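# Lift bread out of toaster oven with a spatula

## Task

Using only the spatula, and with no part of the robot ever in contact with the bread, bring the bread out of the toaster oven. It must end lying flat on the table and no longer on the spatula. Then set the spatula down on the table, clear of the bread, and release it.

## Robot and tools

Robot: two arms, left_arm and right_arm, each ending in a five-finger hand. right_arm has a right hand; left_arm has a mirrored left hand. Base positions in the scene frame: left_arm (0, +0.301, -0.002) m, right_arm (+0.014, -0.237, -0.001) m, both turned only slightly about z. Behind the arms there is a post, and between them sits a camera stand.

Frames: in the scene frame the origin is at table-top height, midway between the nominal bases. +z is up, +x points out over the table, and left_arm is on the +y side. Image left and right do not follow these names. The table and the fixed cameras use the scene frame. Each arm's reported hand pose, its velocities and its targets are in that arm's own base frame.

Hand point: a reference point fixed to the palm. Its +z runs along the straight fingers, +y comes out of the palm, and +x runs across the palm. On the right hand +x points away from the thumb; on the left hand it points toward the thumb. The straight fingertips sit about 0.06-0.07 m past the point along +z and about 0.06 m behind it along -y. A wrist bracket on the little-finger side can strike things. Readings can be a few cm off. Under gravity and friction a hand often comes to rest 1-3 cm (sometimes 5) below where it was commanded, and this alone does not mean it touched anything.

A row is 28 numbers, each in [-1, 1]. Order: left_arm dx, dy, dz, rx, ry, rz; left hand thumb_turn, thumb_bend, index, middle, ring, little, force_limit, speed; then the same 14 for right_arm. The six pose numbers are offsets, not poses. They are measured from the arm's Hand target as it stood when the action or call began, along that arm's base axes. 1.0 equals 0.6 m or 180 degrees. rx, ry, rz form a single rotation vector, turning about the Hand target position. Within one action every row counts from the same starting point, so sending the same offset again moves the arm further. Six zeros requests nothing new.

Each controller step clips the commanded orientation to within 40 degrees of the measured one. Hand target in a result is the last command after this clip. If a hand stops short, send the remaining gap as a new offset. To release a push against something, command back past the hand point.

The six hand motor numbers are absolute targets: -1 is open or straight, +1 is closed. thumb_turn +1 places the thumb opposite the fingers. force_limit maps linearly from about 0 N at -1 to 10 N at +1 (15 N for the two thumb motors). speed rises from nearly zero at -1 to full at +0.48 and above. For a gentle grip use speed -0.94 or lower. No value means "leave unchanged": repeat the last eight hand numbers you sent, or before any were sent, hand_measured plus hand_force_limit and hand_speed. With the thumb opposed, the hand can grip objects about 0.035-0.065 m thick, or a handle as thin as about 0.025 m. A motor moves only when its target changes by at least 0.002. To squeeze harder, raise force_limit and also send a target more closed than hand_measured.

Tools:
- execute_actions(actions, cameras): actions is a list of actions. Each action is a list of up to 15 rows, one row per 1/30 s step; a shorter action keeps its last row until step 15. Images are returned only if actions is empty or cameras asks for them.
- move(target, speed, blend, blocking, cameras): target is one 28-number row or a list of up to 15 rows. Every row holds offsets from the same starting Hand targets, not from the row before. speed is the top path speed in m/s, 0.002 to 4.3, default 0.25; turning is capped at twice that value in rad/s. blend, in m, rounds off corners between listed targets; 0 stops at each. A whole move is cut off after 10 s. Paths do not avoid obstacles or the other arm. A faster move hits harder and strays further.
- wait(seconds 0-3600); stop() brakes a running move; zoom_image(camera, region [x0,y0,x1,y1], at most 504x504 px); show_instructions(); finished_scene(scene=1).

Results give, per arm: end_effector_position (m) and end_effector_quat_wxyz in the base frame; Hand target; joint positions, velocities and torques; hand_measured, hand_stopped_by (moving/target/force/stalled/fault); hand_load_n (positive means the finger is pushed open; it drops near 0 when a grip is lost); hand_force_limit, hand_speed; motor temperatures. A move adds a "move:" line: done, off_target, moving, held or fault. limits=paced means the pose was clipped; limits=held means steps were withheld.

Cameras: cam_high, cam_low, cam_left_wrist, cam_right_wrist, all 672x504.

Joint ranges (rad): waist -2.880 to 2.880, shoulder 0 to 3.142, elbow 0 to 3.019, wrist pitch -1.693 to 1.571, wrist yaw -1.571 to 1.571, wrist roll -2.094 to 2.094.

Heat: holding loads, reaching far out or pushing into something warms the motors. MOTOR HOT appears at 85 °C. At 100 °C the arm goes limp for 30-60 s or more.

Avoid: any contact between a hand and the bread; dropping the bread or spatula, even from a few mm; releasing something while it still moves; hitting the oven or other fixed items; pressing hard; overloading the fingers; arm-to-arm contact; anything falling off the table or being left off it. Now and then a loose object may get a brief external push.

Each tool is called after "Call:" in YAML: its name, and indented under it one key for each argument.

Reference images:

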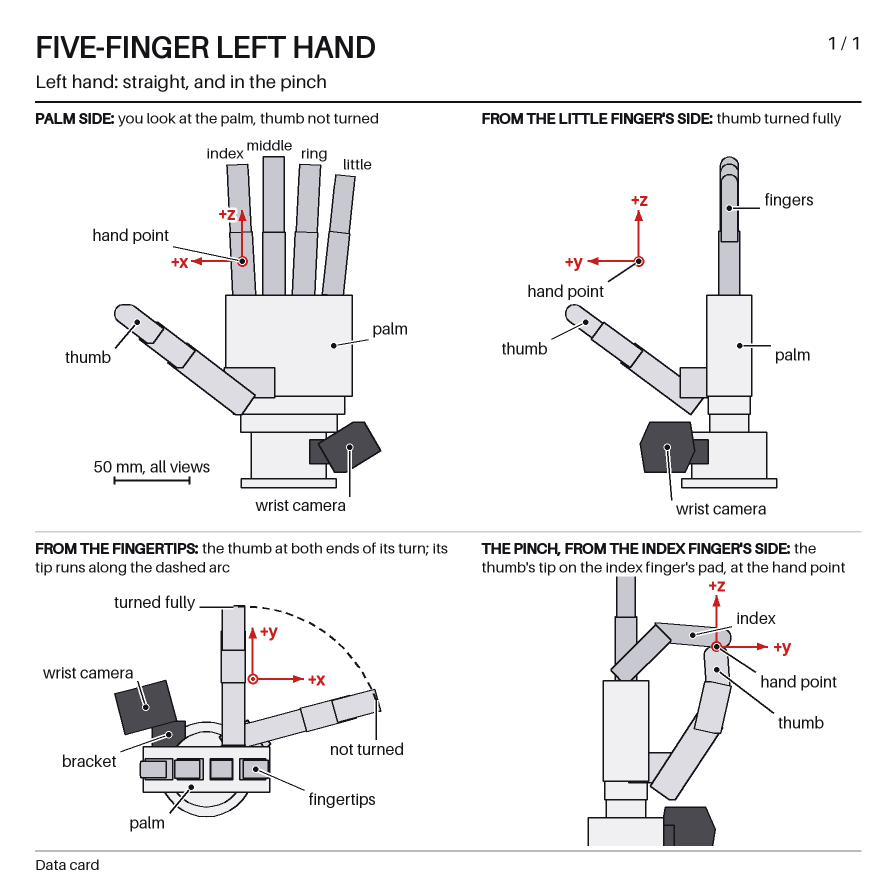

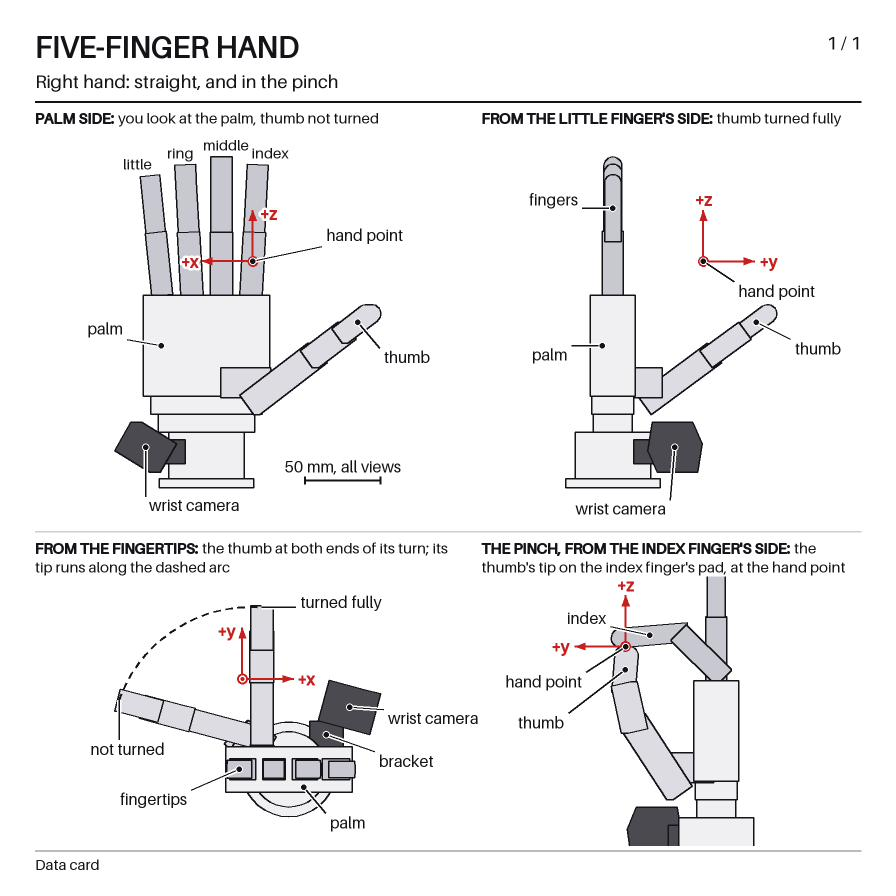

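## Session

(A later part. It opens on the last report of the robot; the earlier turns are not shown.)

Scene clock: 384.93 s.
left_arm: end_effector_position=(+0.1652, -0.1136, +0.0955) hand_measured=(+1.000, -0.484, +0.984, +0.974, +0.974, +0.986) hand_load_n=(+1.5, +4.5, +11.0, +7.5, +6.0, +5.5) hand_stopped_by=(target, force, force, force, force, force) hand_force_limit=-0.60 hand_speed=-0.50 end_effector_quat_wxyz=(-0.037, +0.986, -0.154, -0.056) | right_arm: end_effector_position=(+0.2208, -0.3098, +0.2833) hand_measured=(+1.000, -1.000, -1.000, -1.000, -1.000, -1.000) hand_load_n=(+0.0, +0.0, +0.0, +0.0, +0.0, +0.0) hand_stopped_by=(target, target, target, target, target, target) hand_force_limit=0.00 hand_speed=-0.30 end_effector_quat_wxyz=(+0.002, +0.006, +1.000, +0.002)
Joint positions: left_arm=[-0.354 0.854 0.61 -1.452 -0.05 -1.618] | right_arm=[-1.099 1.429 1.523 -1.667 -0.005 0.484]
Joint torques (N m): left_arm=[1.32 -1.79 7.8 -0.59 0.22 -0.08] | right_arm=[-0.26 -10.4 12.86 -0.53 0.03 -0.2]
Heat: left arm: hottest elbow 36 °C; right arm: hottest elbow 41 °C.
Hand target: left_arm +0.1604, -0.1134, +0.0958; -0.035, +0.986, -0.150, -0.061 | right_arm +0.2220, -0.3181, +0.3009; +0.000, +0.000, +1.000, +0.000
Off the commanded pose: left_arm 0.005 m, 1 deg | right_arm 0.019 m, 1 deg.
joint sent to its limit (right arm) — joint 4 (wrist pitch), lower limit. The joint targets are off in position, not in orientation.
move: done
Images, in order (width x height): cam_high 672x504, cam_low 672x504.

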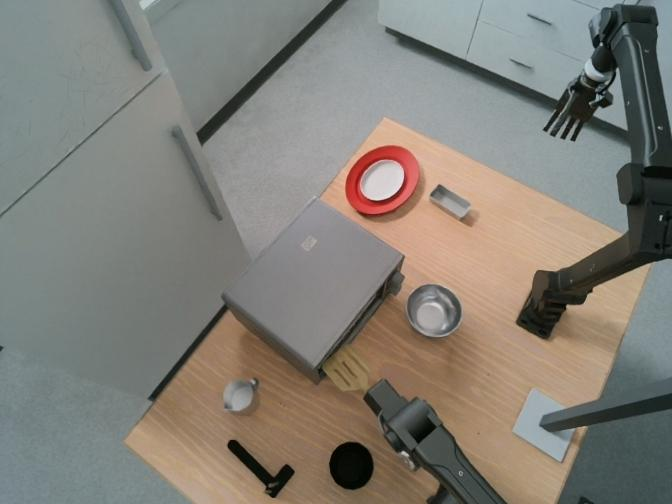

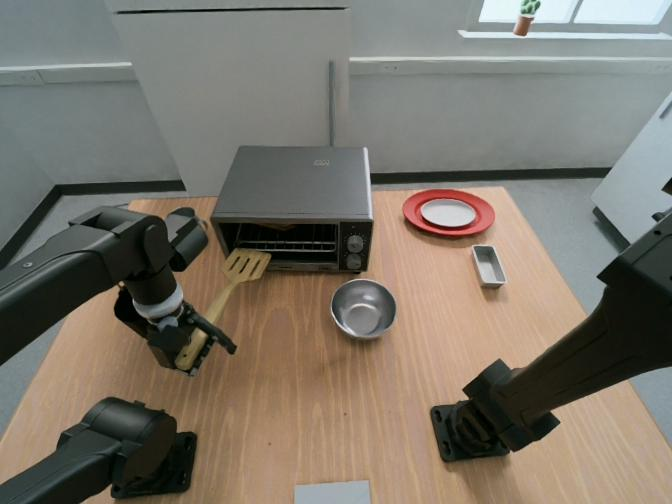

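Call:
move:
  target:
    - [0.0,0.0,0.06,0.0,0.0,0.0,1,0.3,0.997,0.997,0.997,0.997,-0.6,-0.5,0,0,0,0,0,0,1,-1,-1,-1,-1,-1,0,-0.3]
    - [0.127,-0.04,0.07,0.0,0.0,0.0,1,0.3,0.997,0.997,0.997,0.997,-0.6,-0.5,0,0,0,0,0,0,1,-1,-1,-1,-1,-1,0,-0.3]
  speed: 0.06
  blend: 0.01
  cameras: ["cam_low","cam_left_wrist"]

Call:
zoom_image:
  camera: "cam_low"
  region: [210, 195, 330, 285]

Scene clock: 388.40 s.
left_arm: end_effector_position=(+0.2130, -0.1313, +0.1201) hand_measured=(+1.000, -0.484, +0.984, +0.974, +0.974, +0.986) hand_load_n=(+1.5, +4.5, +11.5, +8.0, +6.0, +5.0) hand_stopped_by=(target, force, force, force, force, force) hand_force_limit=-0.60 hand_speed=-0.50 end_effector_quat_wxyz=(-0.044, +0.983, -0.154, -0.092) | right_arm: end_effector_position=(+0.2208, -0.3098, +0.2833) hand_measured=(+1.000, -1.000, -1.000, -1.000, -1.000, -1.000) hand_load_n=(+0.0, +0.0, +0.0, +0.0, +0.0, +0.0) hand_stopped_by=(target, target, target, target, target, target) hand_force_limit=0.00 hand_speed=-0.30 end_effector_quat_wxyz=(+0.002, +0.006, +1.000, +0.002)
Joint positions: left_arm=[-0.354 1.064 0.793 -1.497 -0.05 -1.618] | right_arm=[-1.099 1.429 1.523 -1.667 -0.005 0.484]
Joint torques (N m): left_arm=[2.43 -3.43 12.25 0.44 0.11 0.09] | right_arm=[-0.03 -11.11 12.4 -0.51 0.08 -0.22]
Heat: left arm: hottest elbow 36 °C; right arm: hottest elbow 41 °C.
Hand target: left_arm +0.2366, -0.1374, +0.1378; -0.035, +0.986, -0.150, -0.061 | right_arm +0.2220, -0.3181, +0.3009; +0.000, +0.000, +1.000, +0.000
Off the commanded pose: left_arm 0.030 m, 4 deg | right_arm 0.019 m, 1 deg.
joint sent to its limit (right arm) — joint 4 (wrist pitch), lower limit. The joint targets are off in position, not in orientation.
move: off_target (left_arm)
cam_left_wrist: T_world_to_cam=[[0.5582, 0.82962, 0.01227, -0.01301], [0.78876, -0.53518, 0.30241, -0.2684], [0.25745, -0.15913, -0.9531, 0.1573]] pos_world=[0.17847, -0.10781, 0.23125]

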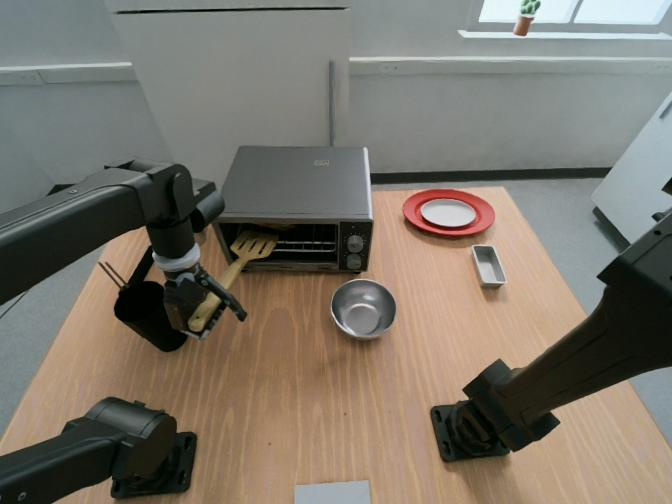

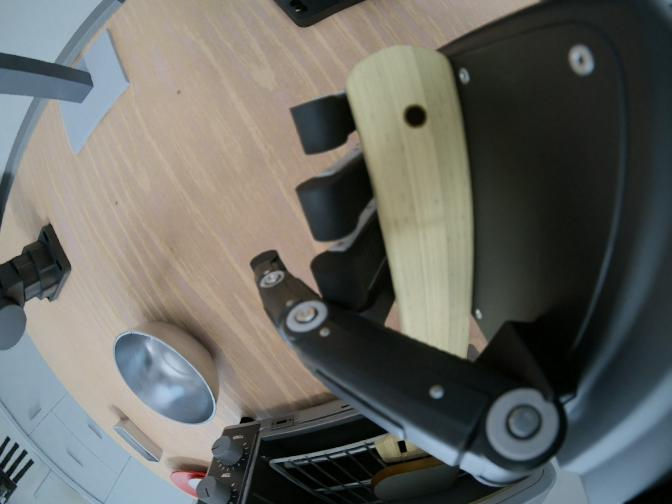

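Scaled by 4.200 from the camera's image (finer frame: 960x720).

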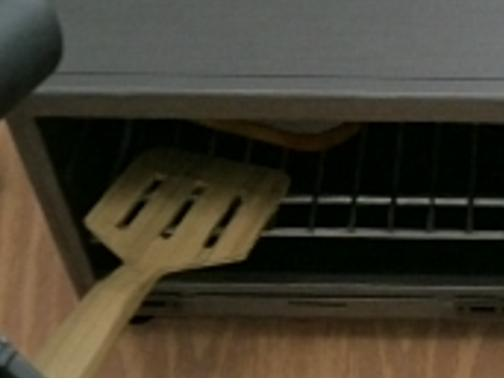

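Call:
move:
  target:
    - [-0.02,0.005,-0.058,0.0,0.0,0.0,1,0.3,0.997,0.997,0.997,0.997,-0.6,-0.5,0,0,0,0,0,0,1,-1,-1,-1,-1,-1,0,-0.3]
  speed: 0.04
  cameras: ["cam_low","cam_left_wrist"]

Call:
zoom_image:
  camera: "cam_low"
  region: [210, 195, 330, 285]

Call:
zoom_image:
  camera: "cam_left_wrist"
  region: [340, 380, 540, 504]

Scene clock: 391.23 s.
left_arm: end_effector_position=(+0.2215, -0.1344, +0.1037) hand_measured=(+1.000, -0.484, +0.984, +0.974, +0.974, +0.986) hand_load_n=(+1.5, +4.5, +11.0, +8.0, +6.0, +5.0) hand_stopped_by=(target, force, force, force, force, force) hand_force_limit=-0.60 hand_speed=-0.50 end_effector_quat_wxyz=(-0.039, +0.985, -0.154, -0.067) | right_arm: end_effector_position=(+0.2208, -0.3098, +0.2833) hand_measured=(+1.000, -1.000, -1.000, -1.000, -1.000, -1.000) hand_load_n=(+0.0, +0.0, +0.0, +0.0, +0.5, +0.0) hand_stopped_by=(target, target, target, target, target, target) hand_force_limit=0.00 hand_speed=-0.30 end_effector_quat_wxyz=(+0.002, +0.006, +1.000, +0.002)
Joint positions: left_arm=[-0.354 1.064 0.75 -1.403 -0.05 -1.618] | right_arm=[-1.099 1.429 1.523 -1.667 -0.005 0.484]
Joint torques (N m): left_arm=[2.02 -3.84 7.66 0.54 0.16 0.03] | right_arm=[-0.03 -11.46 12.45 -0.46 0.09 -0.19]
Heat: left arm: hottest elbow 36 °C; right arm: hottest elbow 41 °C.
Hand target: left_arm +0.2246, -0.1344, +0.1030; -0.035, +0.986, -0.150, -0.061 | right_arm +0.2220, -0.3181, +0.3009; +0.000, +0.000, +1.000, +0.000
Off the commanded pose: left_arm 0.003 m, 1 deg | right_arm 0.019 m, 1 deg.
joint sent to its limit (right arm) — joint 4 (wrist pitch), lower limit. The joint targets are off in position, not in orientation.
move: done
cam_left_wrist: T_world_to_cam=[[0.55737, 0.82991, 0.02419, -0.01593], [0.77328, -0.5295, 0.34882, -0.27237], [0.3023, -0.17571, -0.93688, 0.12516]] pos_world=[0.18166, -0.10901, 0.21266]

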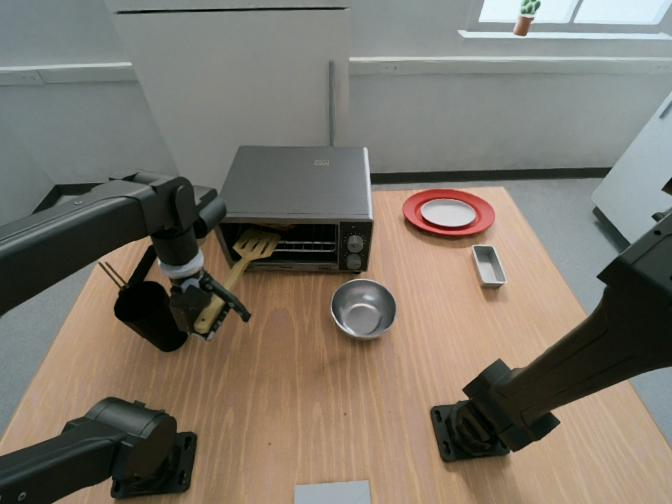

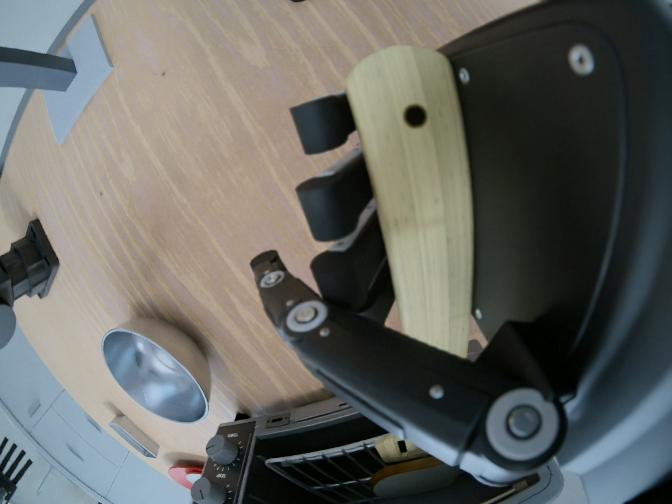

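Scaled by 4.200 from the camera's image (finer frame: 960x720).

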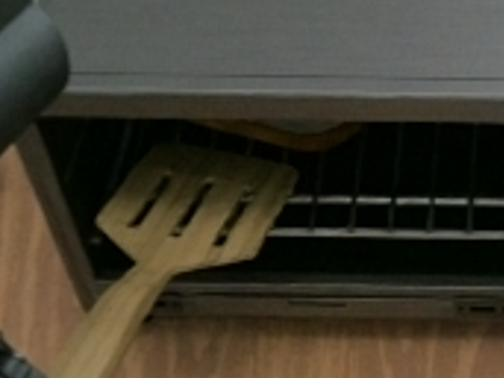

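Scaled by 2.520 from the camera's image (finer frame: 960x720).

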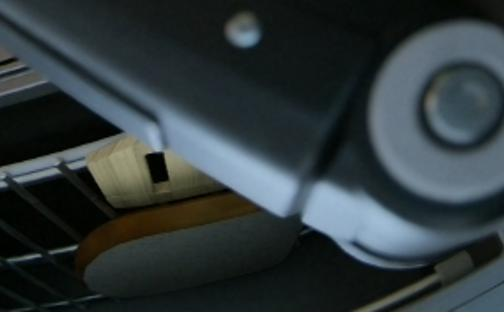

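Call:
move:
  target:
    - [-0.005,0.0,-0.027,0.0,0.0,0.0,1,0.3,0.997,0.997,0.997,0.997,-0.6,-0.5,0,0,0,0,0,0,1,-1,-1,-1,-1,-1,0,-0.3]
  speed: 0.03
  cameras: ["cam_low","cam_left_wrist"]

Call:
zoom_image:
  camera: "cam_low"
  region: [210, 195, 330, 285]

Call:
zoom_image:
  camera: "cam_left_wrist"
  region: [340, 380, 540, 504]

Scene clock: 393.10 s.
left_arm: end_effector_position=(+0.2228, -0.1355, +0.0927) hand_measured=(+1.000, -0.484, +0.984, +0.974, +0.974, +0.986) hand_load_n=(+1.5, +4.5, +10.5, +7.5, +6.0, +5.5) hand_stopped_by=(target, force, force, force, force, force) hand_force_limit=-0.60 hand_speed=-0.50 end_effector_quat_wxyz=(-0.035, +0.986, -0.153, -0.057) | right_arm: end_effector_position=(+0.2208, -0.3098, +0.2833) hand_measured=(+1.000, -1.000, -1.000, -1.000, -1.000, -1.000) hand_load_n=(+0.0, +0.0, +0.0, +0.5, +0.0, +0.0) hand_stopped_by=(target, target, target, target, target, target) hand_force_limit=0.00 hand_speed=-0.30 end_effector_quat_wxyz=(+0.002, +0.006, +1.000, +0.002)
Joint positions: left_arm=[-0.354 1.064 0.719 -1.353 -0.047 -1.618] | right_arm=[-1.099 1.429 1.523 -1.667 -0.005 0.484]
Joint torques (N m): left_arm=[1.79 -3.14 6.89 0.43 0.19 -0.01] | right_arm=[-0.15 -10.81 12.38 -0.43 0.05 -0.19]
Heat: left arm: hottest elbow 36 °C; right arm: hottest elbow 41 °C.
Hand target: left_arm +0.2216, -0.1344, +0.0868; -0.035, +0.986, -0.150, -0.061 | right_arm +0.2220, -0.3181, +0.3009; +0.000, +0.000, +1.000, +0.000
Off the commanded pose: left_arm 0.006 m, 1 deg | right_arm 0.019 m, 1 deg.
joint sent to its limit (right arm) — joint 4 (wrist pitch), lower limit. The joint targets are off in position, not in orientation.
move: done
cam_left_wrist: T_world_to_cam=[[0.55659, 0.83038, 0.02594, -0.01543], [0.76716, -0.5257, 0.36756, -0.27011], [0.31885, -0.18468, -0.92964, 0.10868]] pos_world=[0.18116, -0.10911, 0.20071]

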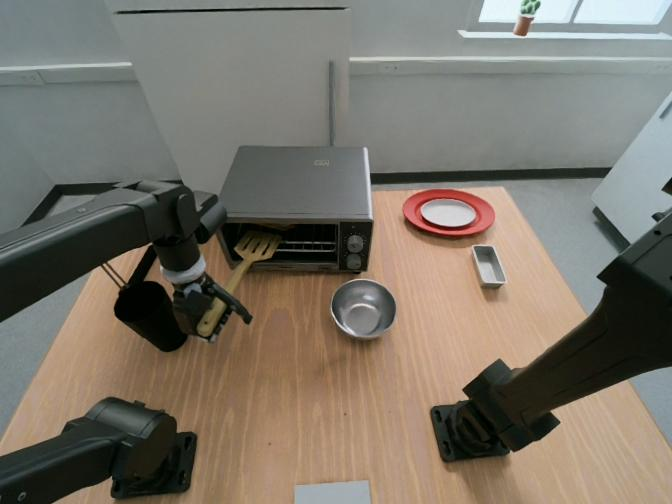

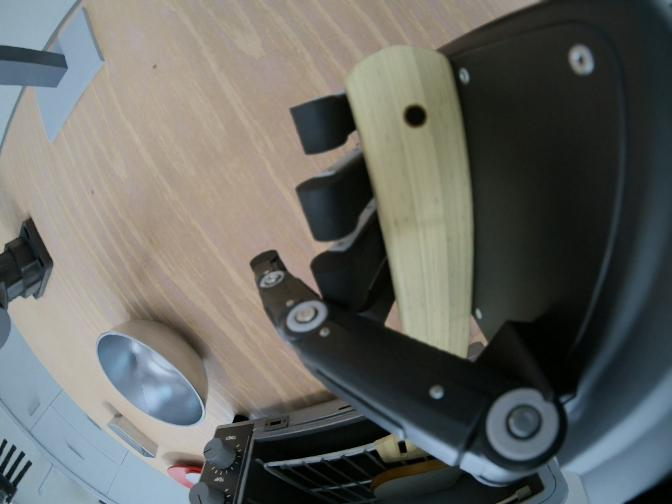

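Scaled by 4.200 from the camera's image (finer frame: 960x720).

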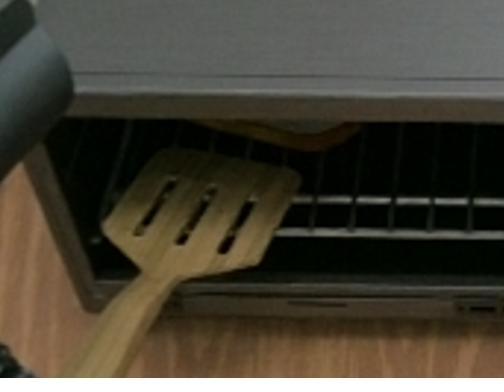

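Scaled by 2.520 from the camera's image (finer frame: 960x720).

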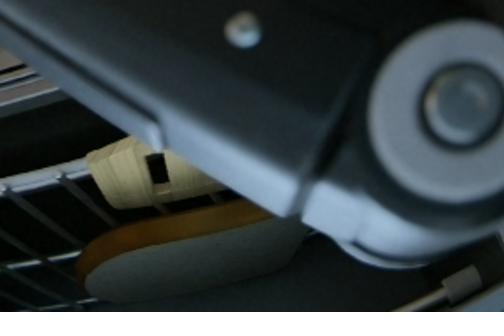

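Call:
move:
  target:
    - [0.0,0.0,-0.013,0.0,0.0,0.0,1,0.3,0.997,0.997,0.997,0.997,-0.6,-0.5,0,0,0,0,0,0,1,-1,-1,-1,-1,-1,0,-0.3]
  speed: 0.03
  cameras: ["cam_low","cam_left_wrist"]

Call:
zoom_image:
  camera: "cam_low"
  region: [220, 215, 310, 275]

Call:
zoom_image:
  camera: "cam_left_wrist"
  region: [340, 400, 480, 504]

Scene clock: 394.77 s.
left_arm: end_effector_position=(+0.2250, -0.1370, +0.0884) hand_measured=(+1.000, -0.484, +0.984, +0.974, +0.974, +0.986) hand_load_n=(+1.5, +4.5, +9.5, +7.5, +6.0, +6.0) hand_stopped_by=(target, force, force, force, force, force) hand_force_limit=-0.60 hand_speed=-0.50 end_effector_quat_wxyz=(-0.032, +0.986, -0.153, -0.050) | right_arm: end_effector_position=(+0.2208, -0.3098, +0.2833) hand_measured=(+1.000, -1.000, -1.000, -1.000, -1.000, -1.000) hand_load_n=(+0.0, +0.0, +0.0, +0.0, +0.0, +0.0) hand_stopped_by=(target, target, target, target, target, target) hand_force_limit=0.00 hand_speed=-0.30 end_effector_quat_wxyz=(+0.002, +0.006, +1.000, +0.002)
Joint positions: left_arm=[-0.354 1.064 0.707 -1.325 -0.044 -1.618] | right_arm=[-1.099 1.429 1.523 -1.667 -0.005 0.484]
Joint torques (N m): left_arm=[1.79 -2.49 6.65 0.4 0.19 0] | right_arm=[0.62 -11.11 12.57 -0.54 0.05 -0.14]
Heat: left arm: hottest elbow 36 °C; right arm: hottest elbow 41 °C.
Hand target: left_arm +0.2216, -0.1344, +0.0790; -0.035, +0.986, -0.150, -0.061 | right_arm +0.2220, -0.3181, +0.3009; +0.000, +0.000, +1.000, +0.000
Off the commanded pose: left_arm 0.010 m, 1 deg | right_arm 0.019 m, 1 deg.
joint sent to its limit (right arm) — joint 4 (wrist pitch), lower limit. The joint targets are off in position, not in orientation.
move: done
cam_left_wrist: T_world_to_cam=[[0.55594, 0.8308, 0.02651, -0.0152], [0.76238, -0.52234, 0.38202, -0.27078], [0.33123, -0.19217, -0.92377, 0.09941]] pos_world=[0.18196, -0.10971, 0.19568]

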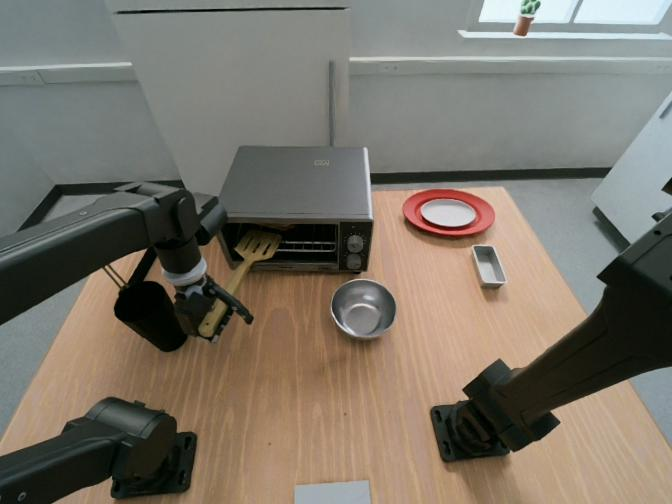

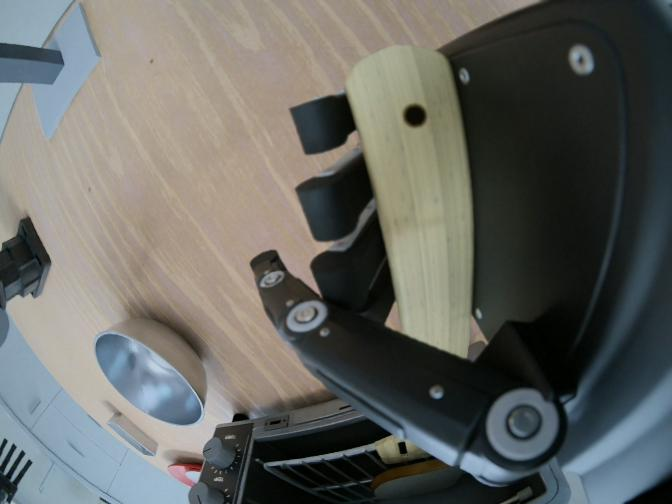

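Scaled by 5.600 from the camera's image (finer frame: 960x720).

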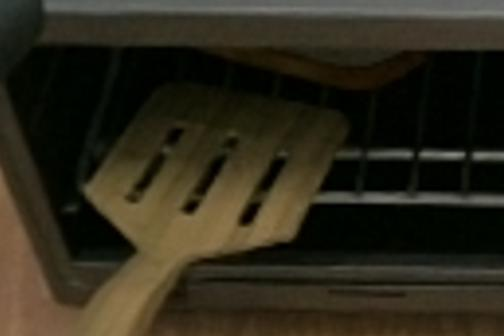

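Scaled by 3.600 from the camera's image (finer frame: 960x720).

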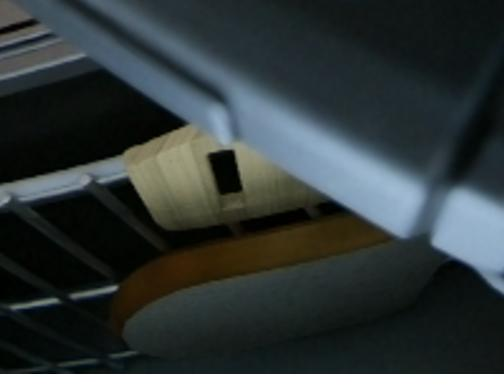

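Call:
move:
  target:
    - [0.06,-0.019,0.004,0.0,0.0,0.0,1,0.3,0.997,0.997,0.997,0.997,-0.6,-0.5,0,0,0,0,0,0,1,-1,-1,-1,-1,-1,0,-0.3]
  speed: 0.03
  cameras: ["cam_low","cam_left_wrist"]

Call:
zoom_image:
  camera: "cam_low"
  region: [220, 215, 310, 275]

Call:
zoom_image:
  camera: "cam_left_wrist"
  region: [340, 400, 480, 504]

Scene clock: 398.53 s.
left_arm: end_effector_position=(+0.2513, -0.1472, +0.0844) hand_measured=(+1.000, -0.484, +0.984, +0.974, +0.974, +0.986) hand_load_n=(+1.0, +4.5, +6.5, +7.0, +8.0, +10.0) hand_stopped_by=(target, force, force, force, force, force) hand_force_limit=-0.60 hand_speed=-0.50 end_effector_quat_wxyz=(-0.033, +0.986, -0.154, -0.052) | right_arm: end_effector_position=(+0.2208, -0.3098, +0.2833) hand_measured=(+1.000, -1.000, -1.000, -1.000, -1.000, -1.000) hand_load_n=(+0.0, +0.0, +0.0, +0.0, +0.0, +0.0) hand_stopped_by=(target, target, target, target, target, target) hand_force_limit=0.00 hand_speed=-0.30 end_effector_quat_wxyz=(+0.002, +0.006, +1.000, +0.002)
Joint positions: left_arm=[-0.355 1.159 0.762 -1.29 -0.044 -1.618] | right_arm=[-1.099 1.429 1.523 -1.667 -0.005 0.484]
Joint torques (N m): left_arm=[2.2 -2.49 9.07 0.05 0.16 0.05] | right_arm=[-0.26 -11.16 12.53 -0.25 0.08 -0.19]
Heat: left arm: hottest elbow 36 °C; right arm: hottest elbow 41 °C.
Hand target: left_arm +0.2576, -0.1458, +0.0814; -0.035, +0.986, -0.150, -0.061 | right_arm +0.2220, -0.3181, +0.3009; +0.000, +0.000, +1.000, +0.000
Off the commanded pose: left_arm 0.007 m, 1 deg | right_arm 0.019 m, 1 deg.
joint sent to its limit (right arm) — joint 4 (wrist pitch), lower limit. The joint targets are off in position, not in orientation.
move: done
cam_left_wrist: T_world_to_cam=[[0.55726, 0.82994, 0.02548, -0.02162], [0.76322, -0.52407, 0.37795, -0.29475], [0.32704, -0.19117, -0.92547, 0.08637]] pos_world=[0.20876, -0.12001, 0.19189]

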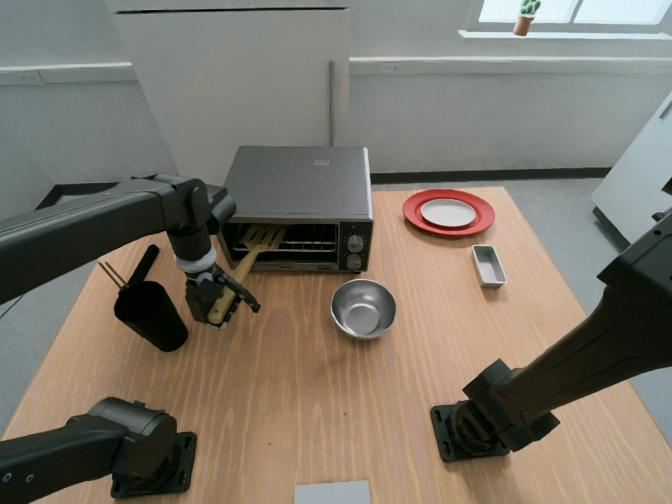

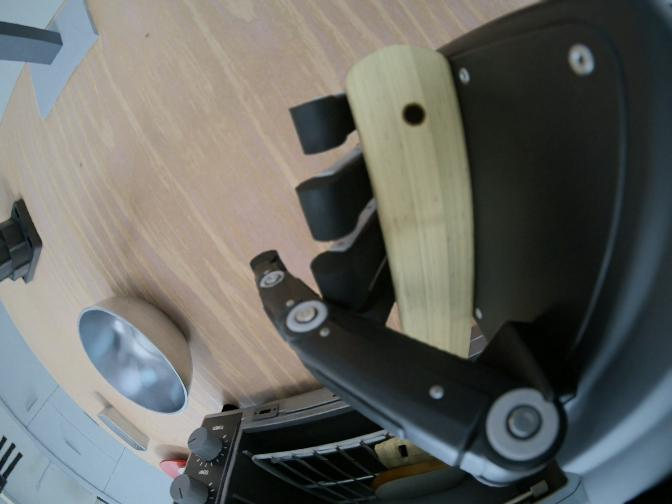

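Scaled by 5.600 from the camera's image (finer frame: 960x720).

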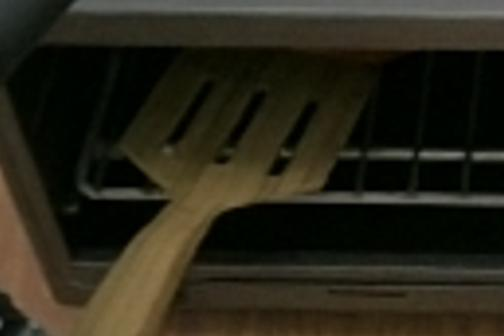

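Scaled by 3.600 from the camera's image (finer frame: 960x720).

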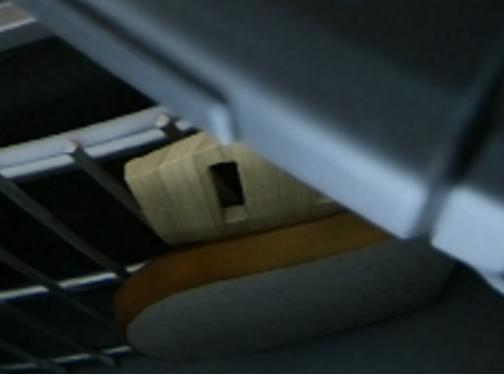

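Call:
move:
  target:
    - [0.08,-0.056,0.006,0.0,0.0,0.039,1,0.3,0.997,0.997,0.997,0.997,-0.6,-0.5,0,0,0,0,0,0,1,-1,-1,-1,-1,-1,0,-0.3]
  speed: 0.03
  cameras: ["cam_low","cam_left_wrist"]

Call:
zoom_image:
  camera: "cam_low"
  region: [210, 195, 330, 285]

Call:
zoom_image:
  camera: "cam_left_wrist"
  region: [320, 400, 500, 504]

Scene clock: 411.80 s.
left_arm: end_effector_position=(+0.2962, -0.1747, +0.0885) hand_measured=(+1.000, -0.484, +0.984, +0.974, +0.974, +0.986) hand_load_n=(+1.5, +4.5, +6.0, +7.0, +7.5, +9.5) hand_stopped_by=(target, force, force, force, force, force) hand_force_limit=-0.60 hand_speed=-0.50 end_effector_quat_wxyz=(-0.029, +0.992, -0.104, -0.059) | right_arm: end_effector_position=(+0.2208, -0.3098, +0.2833) hand_measured=(+1.000, -1.000, -1.000, -1.000, -1.000, -1.000) hand_load_n=(+0.0, +0.0, +0.0, +0.0, +0.0, +0.0) hand_stopped_by=(target, target, target, target, target, target) hand_force_limit=0.00 hand_speed=-0.30 end_effector_quat_wxyz=(+0.002, +0.006, +1.000, +0.002)
Joint positions: left_arm=[-0.387 1.296 0.885 -1.29 -0.022 -1.75] | right_arm=[-1.099 1.429 1.523 -1.667 -0.005 0.484]
Joint torques (N m): left_arm=[1.08 -4.42 9.43 0.18 0.31 -0.36] | right_arm=[-0.15 -11.34 12.53 -0.5 0.08 -0.23]
Heat: left arm: hottest elbow 37 °C; right arm: hottest elbow 41 °C.
Hand target: left_arm +0.3056, -0.1794, +0.0850; -0.031, +0.993, -0.090, -0.063 | right_arm +0.2220, -0.3181, +0.3009; +0.000, +0.000, +1.000, +0.000
Off the commanded pose: left_arm 0.011 m, 2 deg | right_arm 0.019 m, 1 deg.
joint sent to its limit (right arm) — joint 4 (wrist pitch), lower limit. The joint targets are off in position, not in orientation.
move: off_target (left_arm)
cam_left_wrist: T_world_to_cam=[[0.4708, 0.88204, 0.01886, 0.01138], [0.81624, -0.4436, 0.3701, -0.34584], [0.33481, -0.15885, -0.9288, 0.07387]] pos_world=[0.25219, -0.15172, 0.19639]

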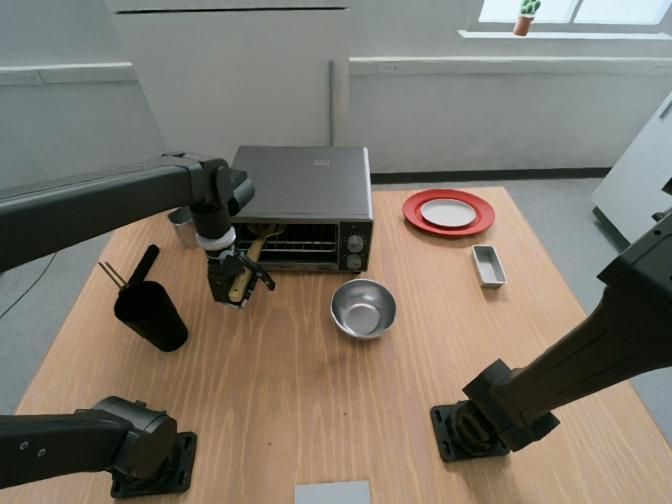

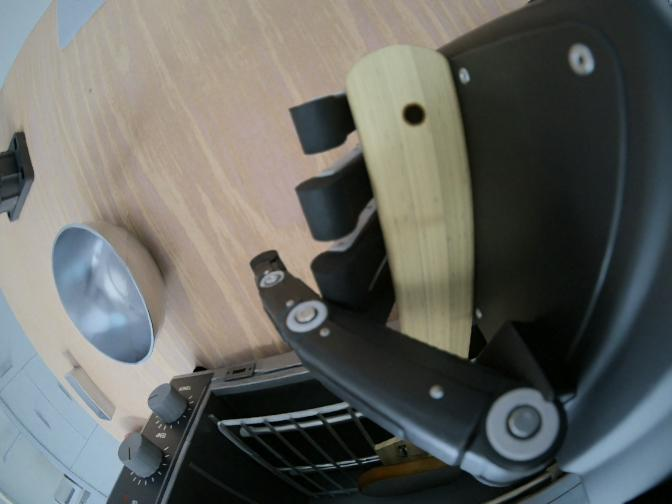

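Scaled by 4.200 from the camera's image (finer frame: 960x720).

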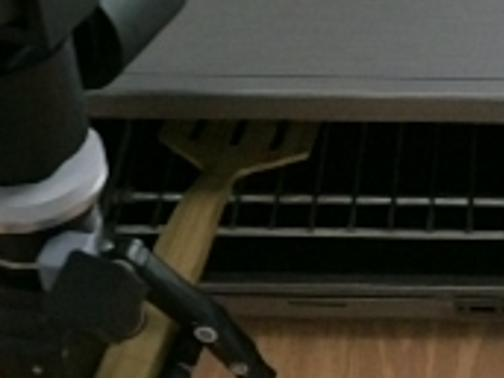

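Scaled by 2.800 from the camera's image (finer frame: 960x720).

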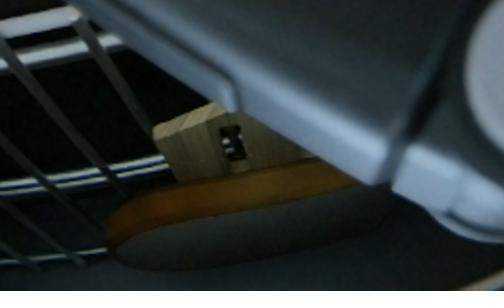

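Call:
move:
  target:
    - [0.025,-0.012,0.0,0.0,0.0,0.015,1,0.3,0.997,0.997,0.997,0.997,-0.6,-0.5,0,0,0,0,0,0,1,-1,-1,-1,-1,-1,0,-0.3]
  speed: 0.03
  cameras: ["cam_low","cam_left_wrist"]

Call:
zoom_image:
  camera: "cam_left_wrist"
  region: [320, 400, 500, 504]

Scene clock: 414.43 s.
left_arm: end_effector_position=(+0.3106, -0.1822, +0.0891) hand_measured=(+1.000, -0.484, +0.984, +0.974, +0.974, +0.986) hand_load_n=(+1.5, +4.5, +6.5, +7.0, +7.5, +9.5) hand_stopped_by=(target, force, force, force, force, force) hand_force_limit=-0.60 hand_speed=-0.50 end_effector_quat_wxyz=(-0.028, +0.994, -0.085, -0.060) | right_arm: end_effector_position=(+0.2208, -0.3098, +0.2833) hand_measured=(+1.000, -1.000, -1.000, -1.000, -1.000, -1.000) hand_load_n=(+0.0, +0.0, +0.0, +0.0, +0.0, +0.0) hand_stopped_by=(target, target, target, target, target, target) hand_force_limit=0.00 hand_speed=-0.30 end_effector_quat_wxyz=(+0.002, +0.006, +1.000, +0.002)
Joint positions: left_arm=[-0.393 1.334 0.921 -1.29 -0.016 -1.795] | right_arm=[-1.099 1.429 1.523 -1.667 -0.005 0.484]
Joint torques (N m): left_arm=[1.14 -5.01 9.47 0.23 0.32 -0.43] | right_arm=[0.85 -11.16 12.74 -0.69 0.12 -0.2]
Heat: left arm: hottest elbow 37 °C; right arm: hottest elbow 41 °C.
Hand target: left_arm +0.3206, -0.1866, +0.0850; -0.030, +0.995, -0.066, -0.064 | right_arm +0.2220, -0.3181, +0.3009; +0.000, +0.000, +1.000, +0.000
Off the commanded pose: left_arm 0.012 m, 2 deg | right_arm 0.019 m, 1 deg.
joint sent to its limit (right arm) — joint 4 (wrist pitch), lower limit. The joint targets are off in position, not in orientation.
move: off_target (left_arm)
cam_left_wrist: T_world_to_cam=[[0.43622, 0.89965, 0.01844, 0.02524], [0.83312, -0.41153, 0.36952, -0.36048], [0.34003, -0.14583, -0.92904, 0.06917]] pos_world=[0.26579, -0.16097, 0.197]

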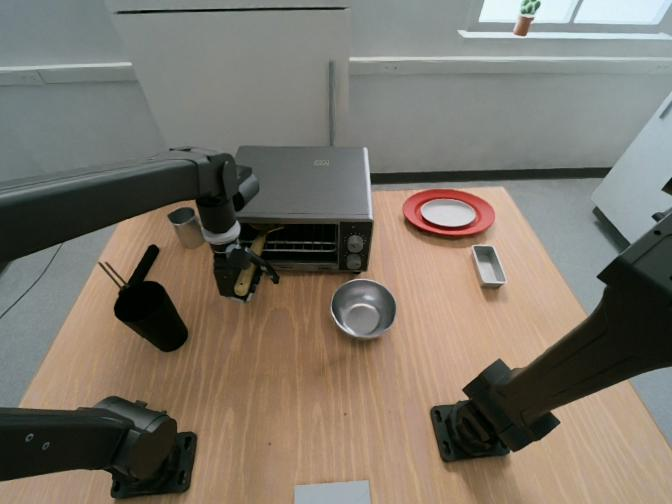

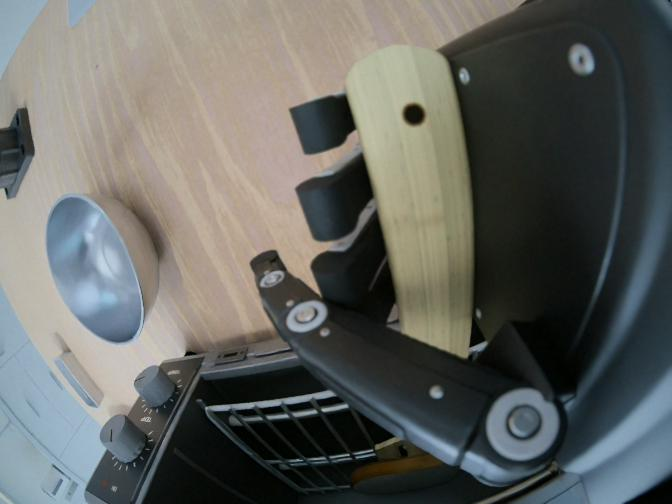

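Scaled by 2.800 from the camera's image (finer frame: 960x720).

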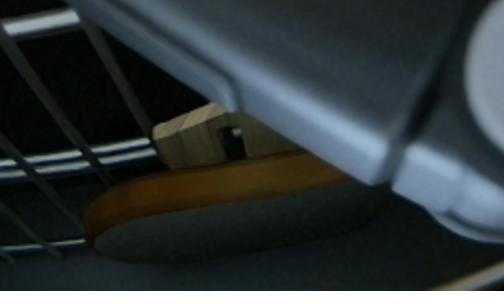

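Call:
move:
  target:
    - [0.025,-0.008,0.0,0.0,0.0,0.015,1,0.3,0.997,0.997,0.997,0.997,-0.6,-0.5,0,0,0,0,0,0,1,-1,-1,-1,-1,-1,0,-0.3]
  speed: 0.03
  cameras: ["cam_low","cam_left_wrist"]

Call:
zoom_image:
  camera: "cam_left_wrist"
  region: [320, 400, 500, 504]

Call:
zoom_image:
  camera: "cam_low"
  region: [200, 195, 330, 305]

Scene clock: 416.83 s.
left_arm: end_effector_position=(+0.3247, -0.1877, +0.0898) hand_measured=(+1.000, -0.484, +0.984, +0.974, +0.974, +0.986) hand_load_n=(+1.5, +4.5, +6.0, +6.5, +8.0, +9.5) hand_stopped_by=(target, force, force, force, force, force) hand_force_limit=-0.60 hand_speed=-0.50 end_effector_quat_wxyz=(-0.025, +0.996, -0.064, -0.061) | right_arm: end_effector_position=(+0.2208, -0.3098, +0.2833) hand_measured=(+1.000, -1.000, -1.000, -1.000, -1.000, -1.000) hand_load_n=(+0.0, +0.0, +0.0, +0.0, +0.0, +0.0) hand_stopped_by=(target, target, target, target, target, target) hand_force_limit=0.00 hand_speed=-0.30 end_effector_quat_wxyz=(+0.002, +0.006, +1.000, +0.002)
Joint positions: left_arm=[-0.393 1.368 0.955 -1.29 -0.008 -1.836] | right_arm=[-1.099 1.429 1.523 -1.667 -0.005 0.484]
Joint torques (N m): left_arm=[1.2 -5.48 9.47 0.2 0.32 -0.46] | right_arm=[-1.55 -11.75 12.71 -0.39 0.1 -0.1]
Heat: left arm: hottest elbow 37 °C; right arm: hottest elbow 41 °C.
Hand target: left_arm +0.3356, -0.1914, +0.0850; -0.028, +0.997, -0.043, -0.065 | right_arm +0.2220, -0.3181, +0.3009; +0.000, +0.000, +1.000, +0.000
Off the commanded pose: left_arm 0.012 m, 3 deg | right_arm 0.019 m, 1 deg.
joint sent to its limit (right arm) — joint 4 (wrist pitch), lower limit. The joint targets are off in position, not in orientation.
move: off_target (left_arm)
cam_left_wrist: T_world_to_cam=[[0.39805, 0.91722, 0.0163, 0.03989], [0.84977, -0.37536, 0.37013, -0.37344], [0.34561, -0.13348, -0.92884, 0.06473]] pos_world=[0.27909, -0.16812, 0.19769]

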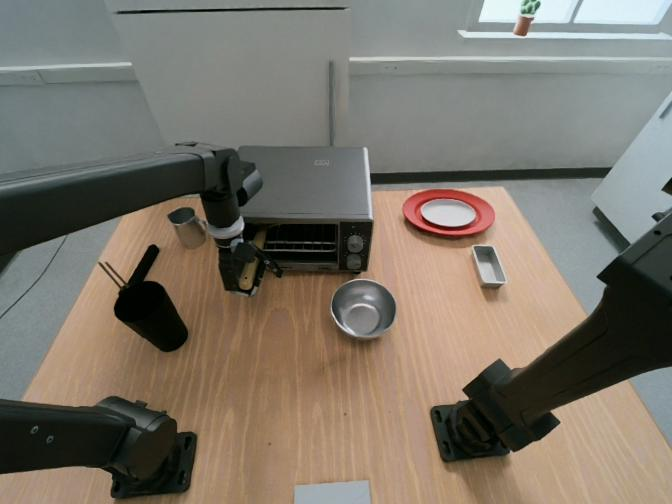

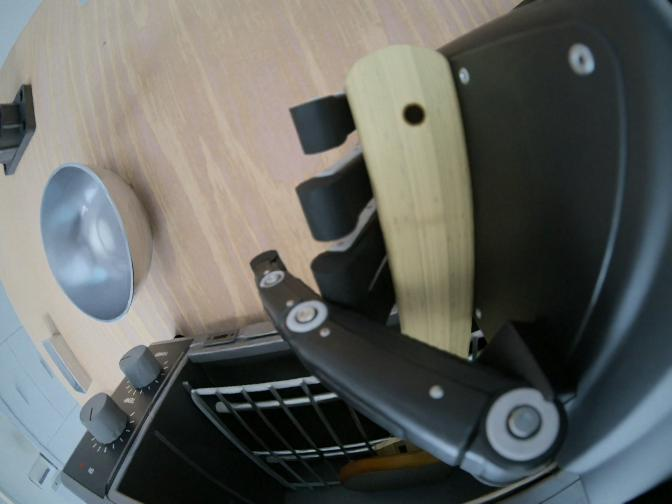

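Scaled by 2.800 from the camera's image (finer frame: 960x720).

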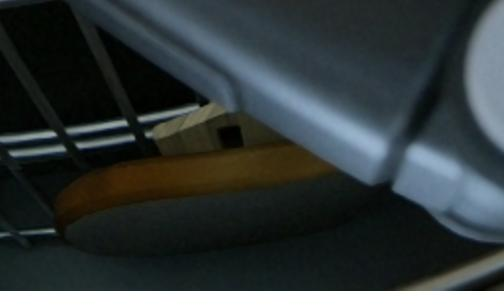

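Scaled by 3.877 from the camera's image (finer frame: 960x720).

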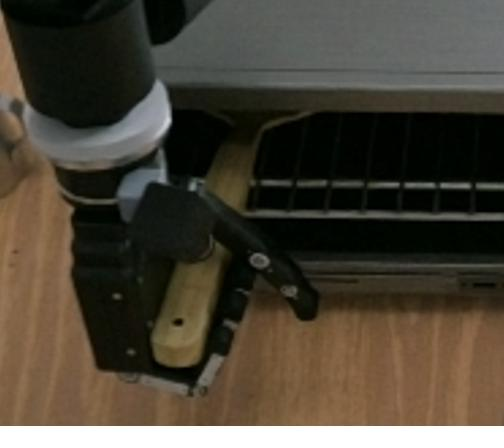

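Call:
move:
  target:
    - [0.017,-0.003,0.0,0.0,0.0,0.012,1,0.3,0.997,0.997,0.997,0.997,-0.6,-0.5,0,0,0,0,0,0,1,-1,-1,-1,-1,-1,0,-0.3]
  speed: 0.03
  cameras: ["cam_low","cam_left_wrist","cam_high"]

Call:
zoom_image:
  camera: "cam_left_wrist"
  region: [320, 400, 500, 504]

Call:
zoom_image:
  camera: "cam_high"
  region: [280, 300, 420, 420]

Scene clock: 418.70 s.
left_arm: end_effector_position=(+0.3344, -0.1903, +0.0898) hand_measured=(+1.000, -0.484, +0.984, +0.974, +0.974, +0.986) hand_load_n=(+1.5, +4.5, +6.0, +7.0, +7.5, +9.5) hand_stopped_by=(target, force, force, force, force, force) hand_force_limit=-0.60 hand_speed=-0.50 end_effector_quat_wxyz=(-0.025, +0.997, -0.046, -0.061) | right_arm: end_effector_position=(+0.2208, -0.3098, +0.2833) hand_measured=(+1.000, -1.000, -1.000, -1.000, -1.000, -1.000) hand_load_n=(+0.0, +0.0, +0.5, +0.0, +0.0, +0.0) hand_stopped_by=(target, target, target, target, target, target) hand_force_limit=0.00 hand_speed=-0.30 end_effector_quat_wxyz=(+0.002, +0.006, +1.000, +0.002)
Joint positions: left_arm=[-0.393 1.389 0.977 -1.29 -0.007 -1.872] | right_arm=[-1.099 1.429 1.523 -1.667 -0.005 0.484]
Joint torques (N m): left_arm=[1.49 -5.77 9.51 0.18 0.33 -0.46] | right_arm=[-0.15 -10.75 12.41 -0.55 0.05 -0.2]
Heat: left arm: hottest elbow 36 °C; right arm: hottest elbow 41 °C.
Hand target: left_arm +0.3458, -0.1932, +0.0850; -0.027, +0.997, -0.024, -0.065 | right_arm +0.2220, -0.3181, +0.3009; +0.000, +0.000, +1.000, +0.000
Off the commanded pose: left_arm 0.013 m, 3 deg | right_arm 0.019 m, 1 deg.
joint sent to its limit (right arm) — joint 4 (wrist pitch), lower limit. The joint targets are off in position, not in orientation.
move: off_target (left_arm)
cam_left_wrist: T_world_to_cam=[[0.36553, 0.93059, 0.01944, 0.05148], [0.86195, -0.34631, 0.37028, -0.38117], [0.35131, -0.11859, -0.92872, 0.06186]] pos_world=[0.288, -0.17258, 0.19759]
Images, in order (width x height): cam_high 672x504, cam_low 672x504, cam_left_wrist 672x504.

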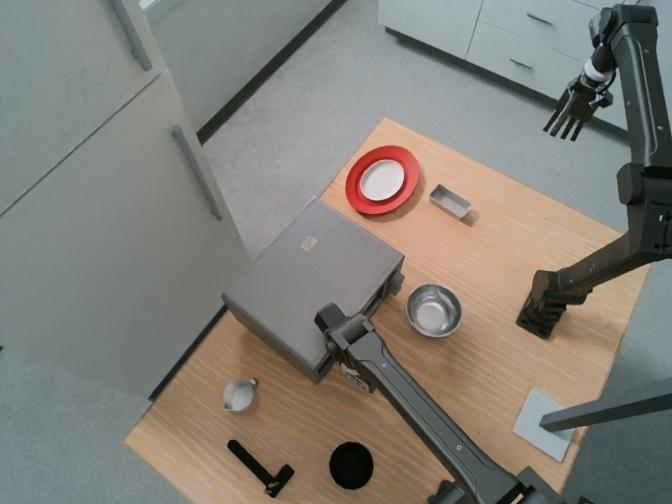

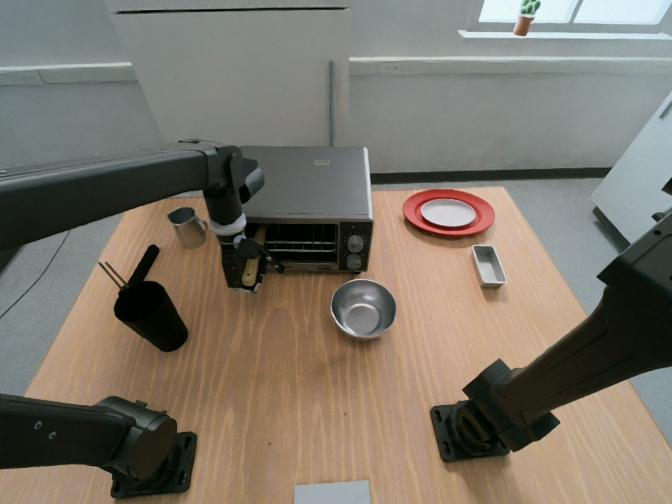

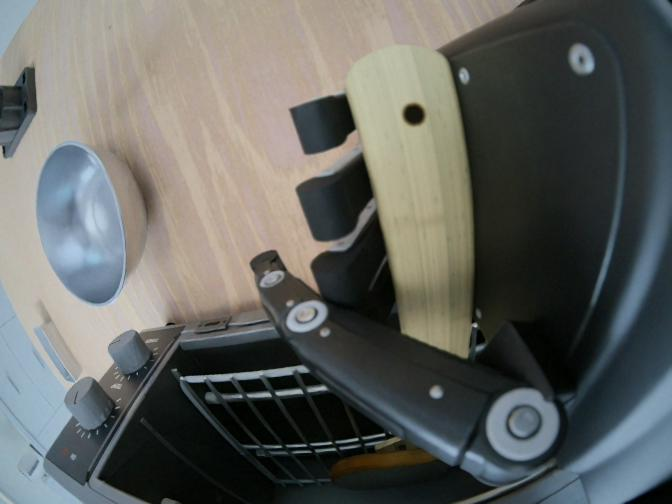

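Scaled by 2.800 from the camera's image (finer frame: 960x720).

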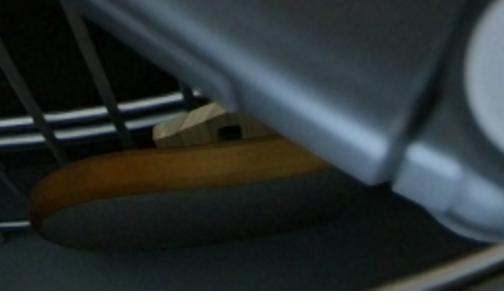

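Scaled by 3.600 from the camera's image (finer frame: 960x720).

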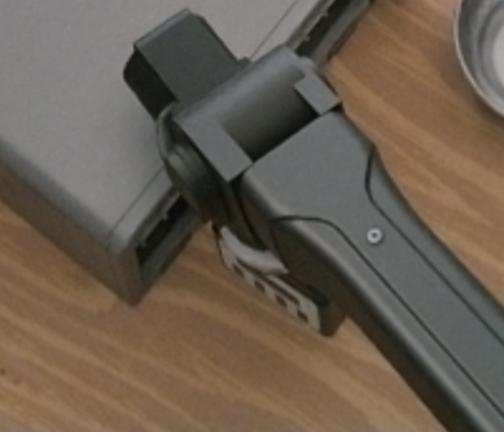

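Call:
zoom_image:
  camera: "cam_low"
  region: [190, 180, 320, 310]

Scaled by 3.877 from the camera's image (finer frame: 960x720).

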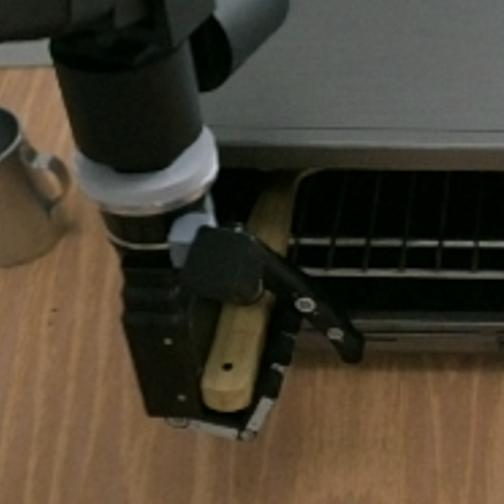

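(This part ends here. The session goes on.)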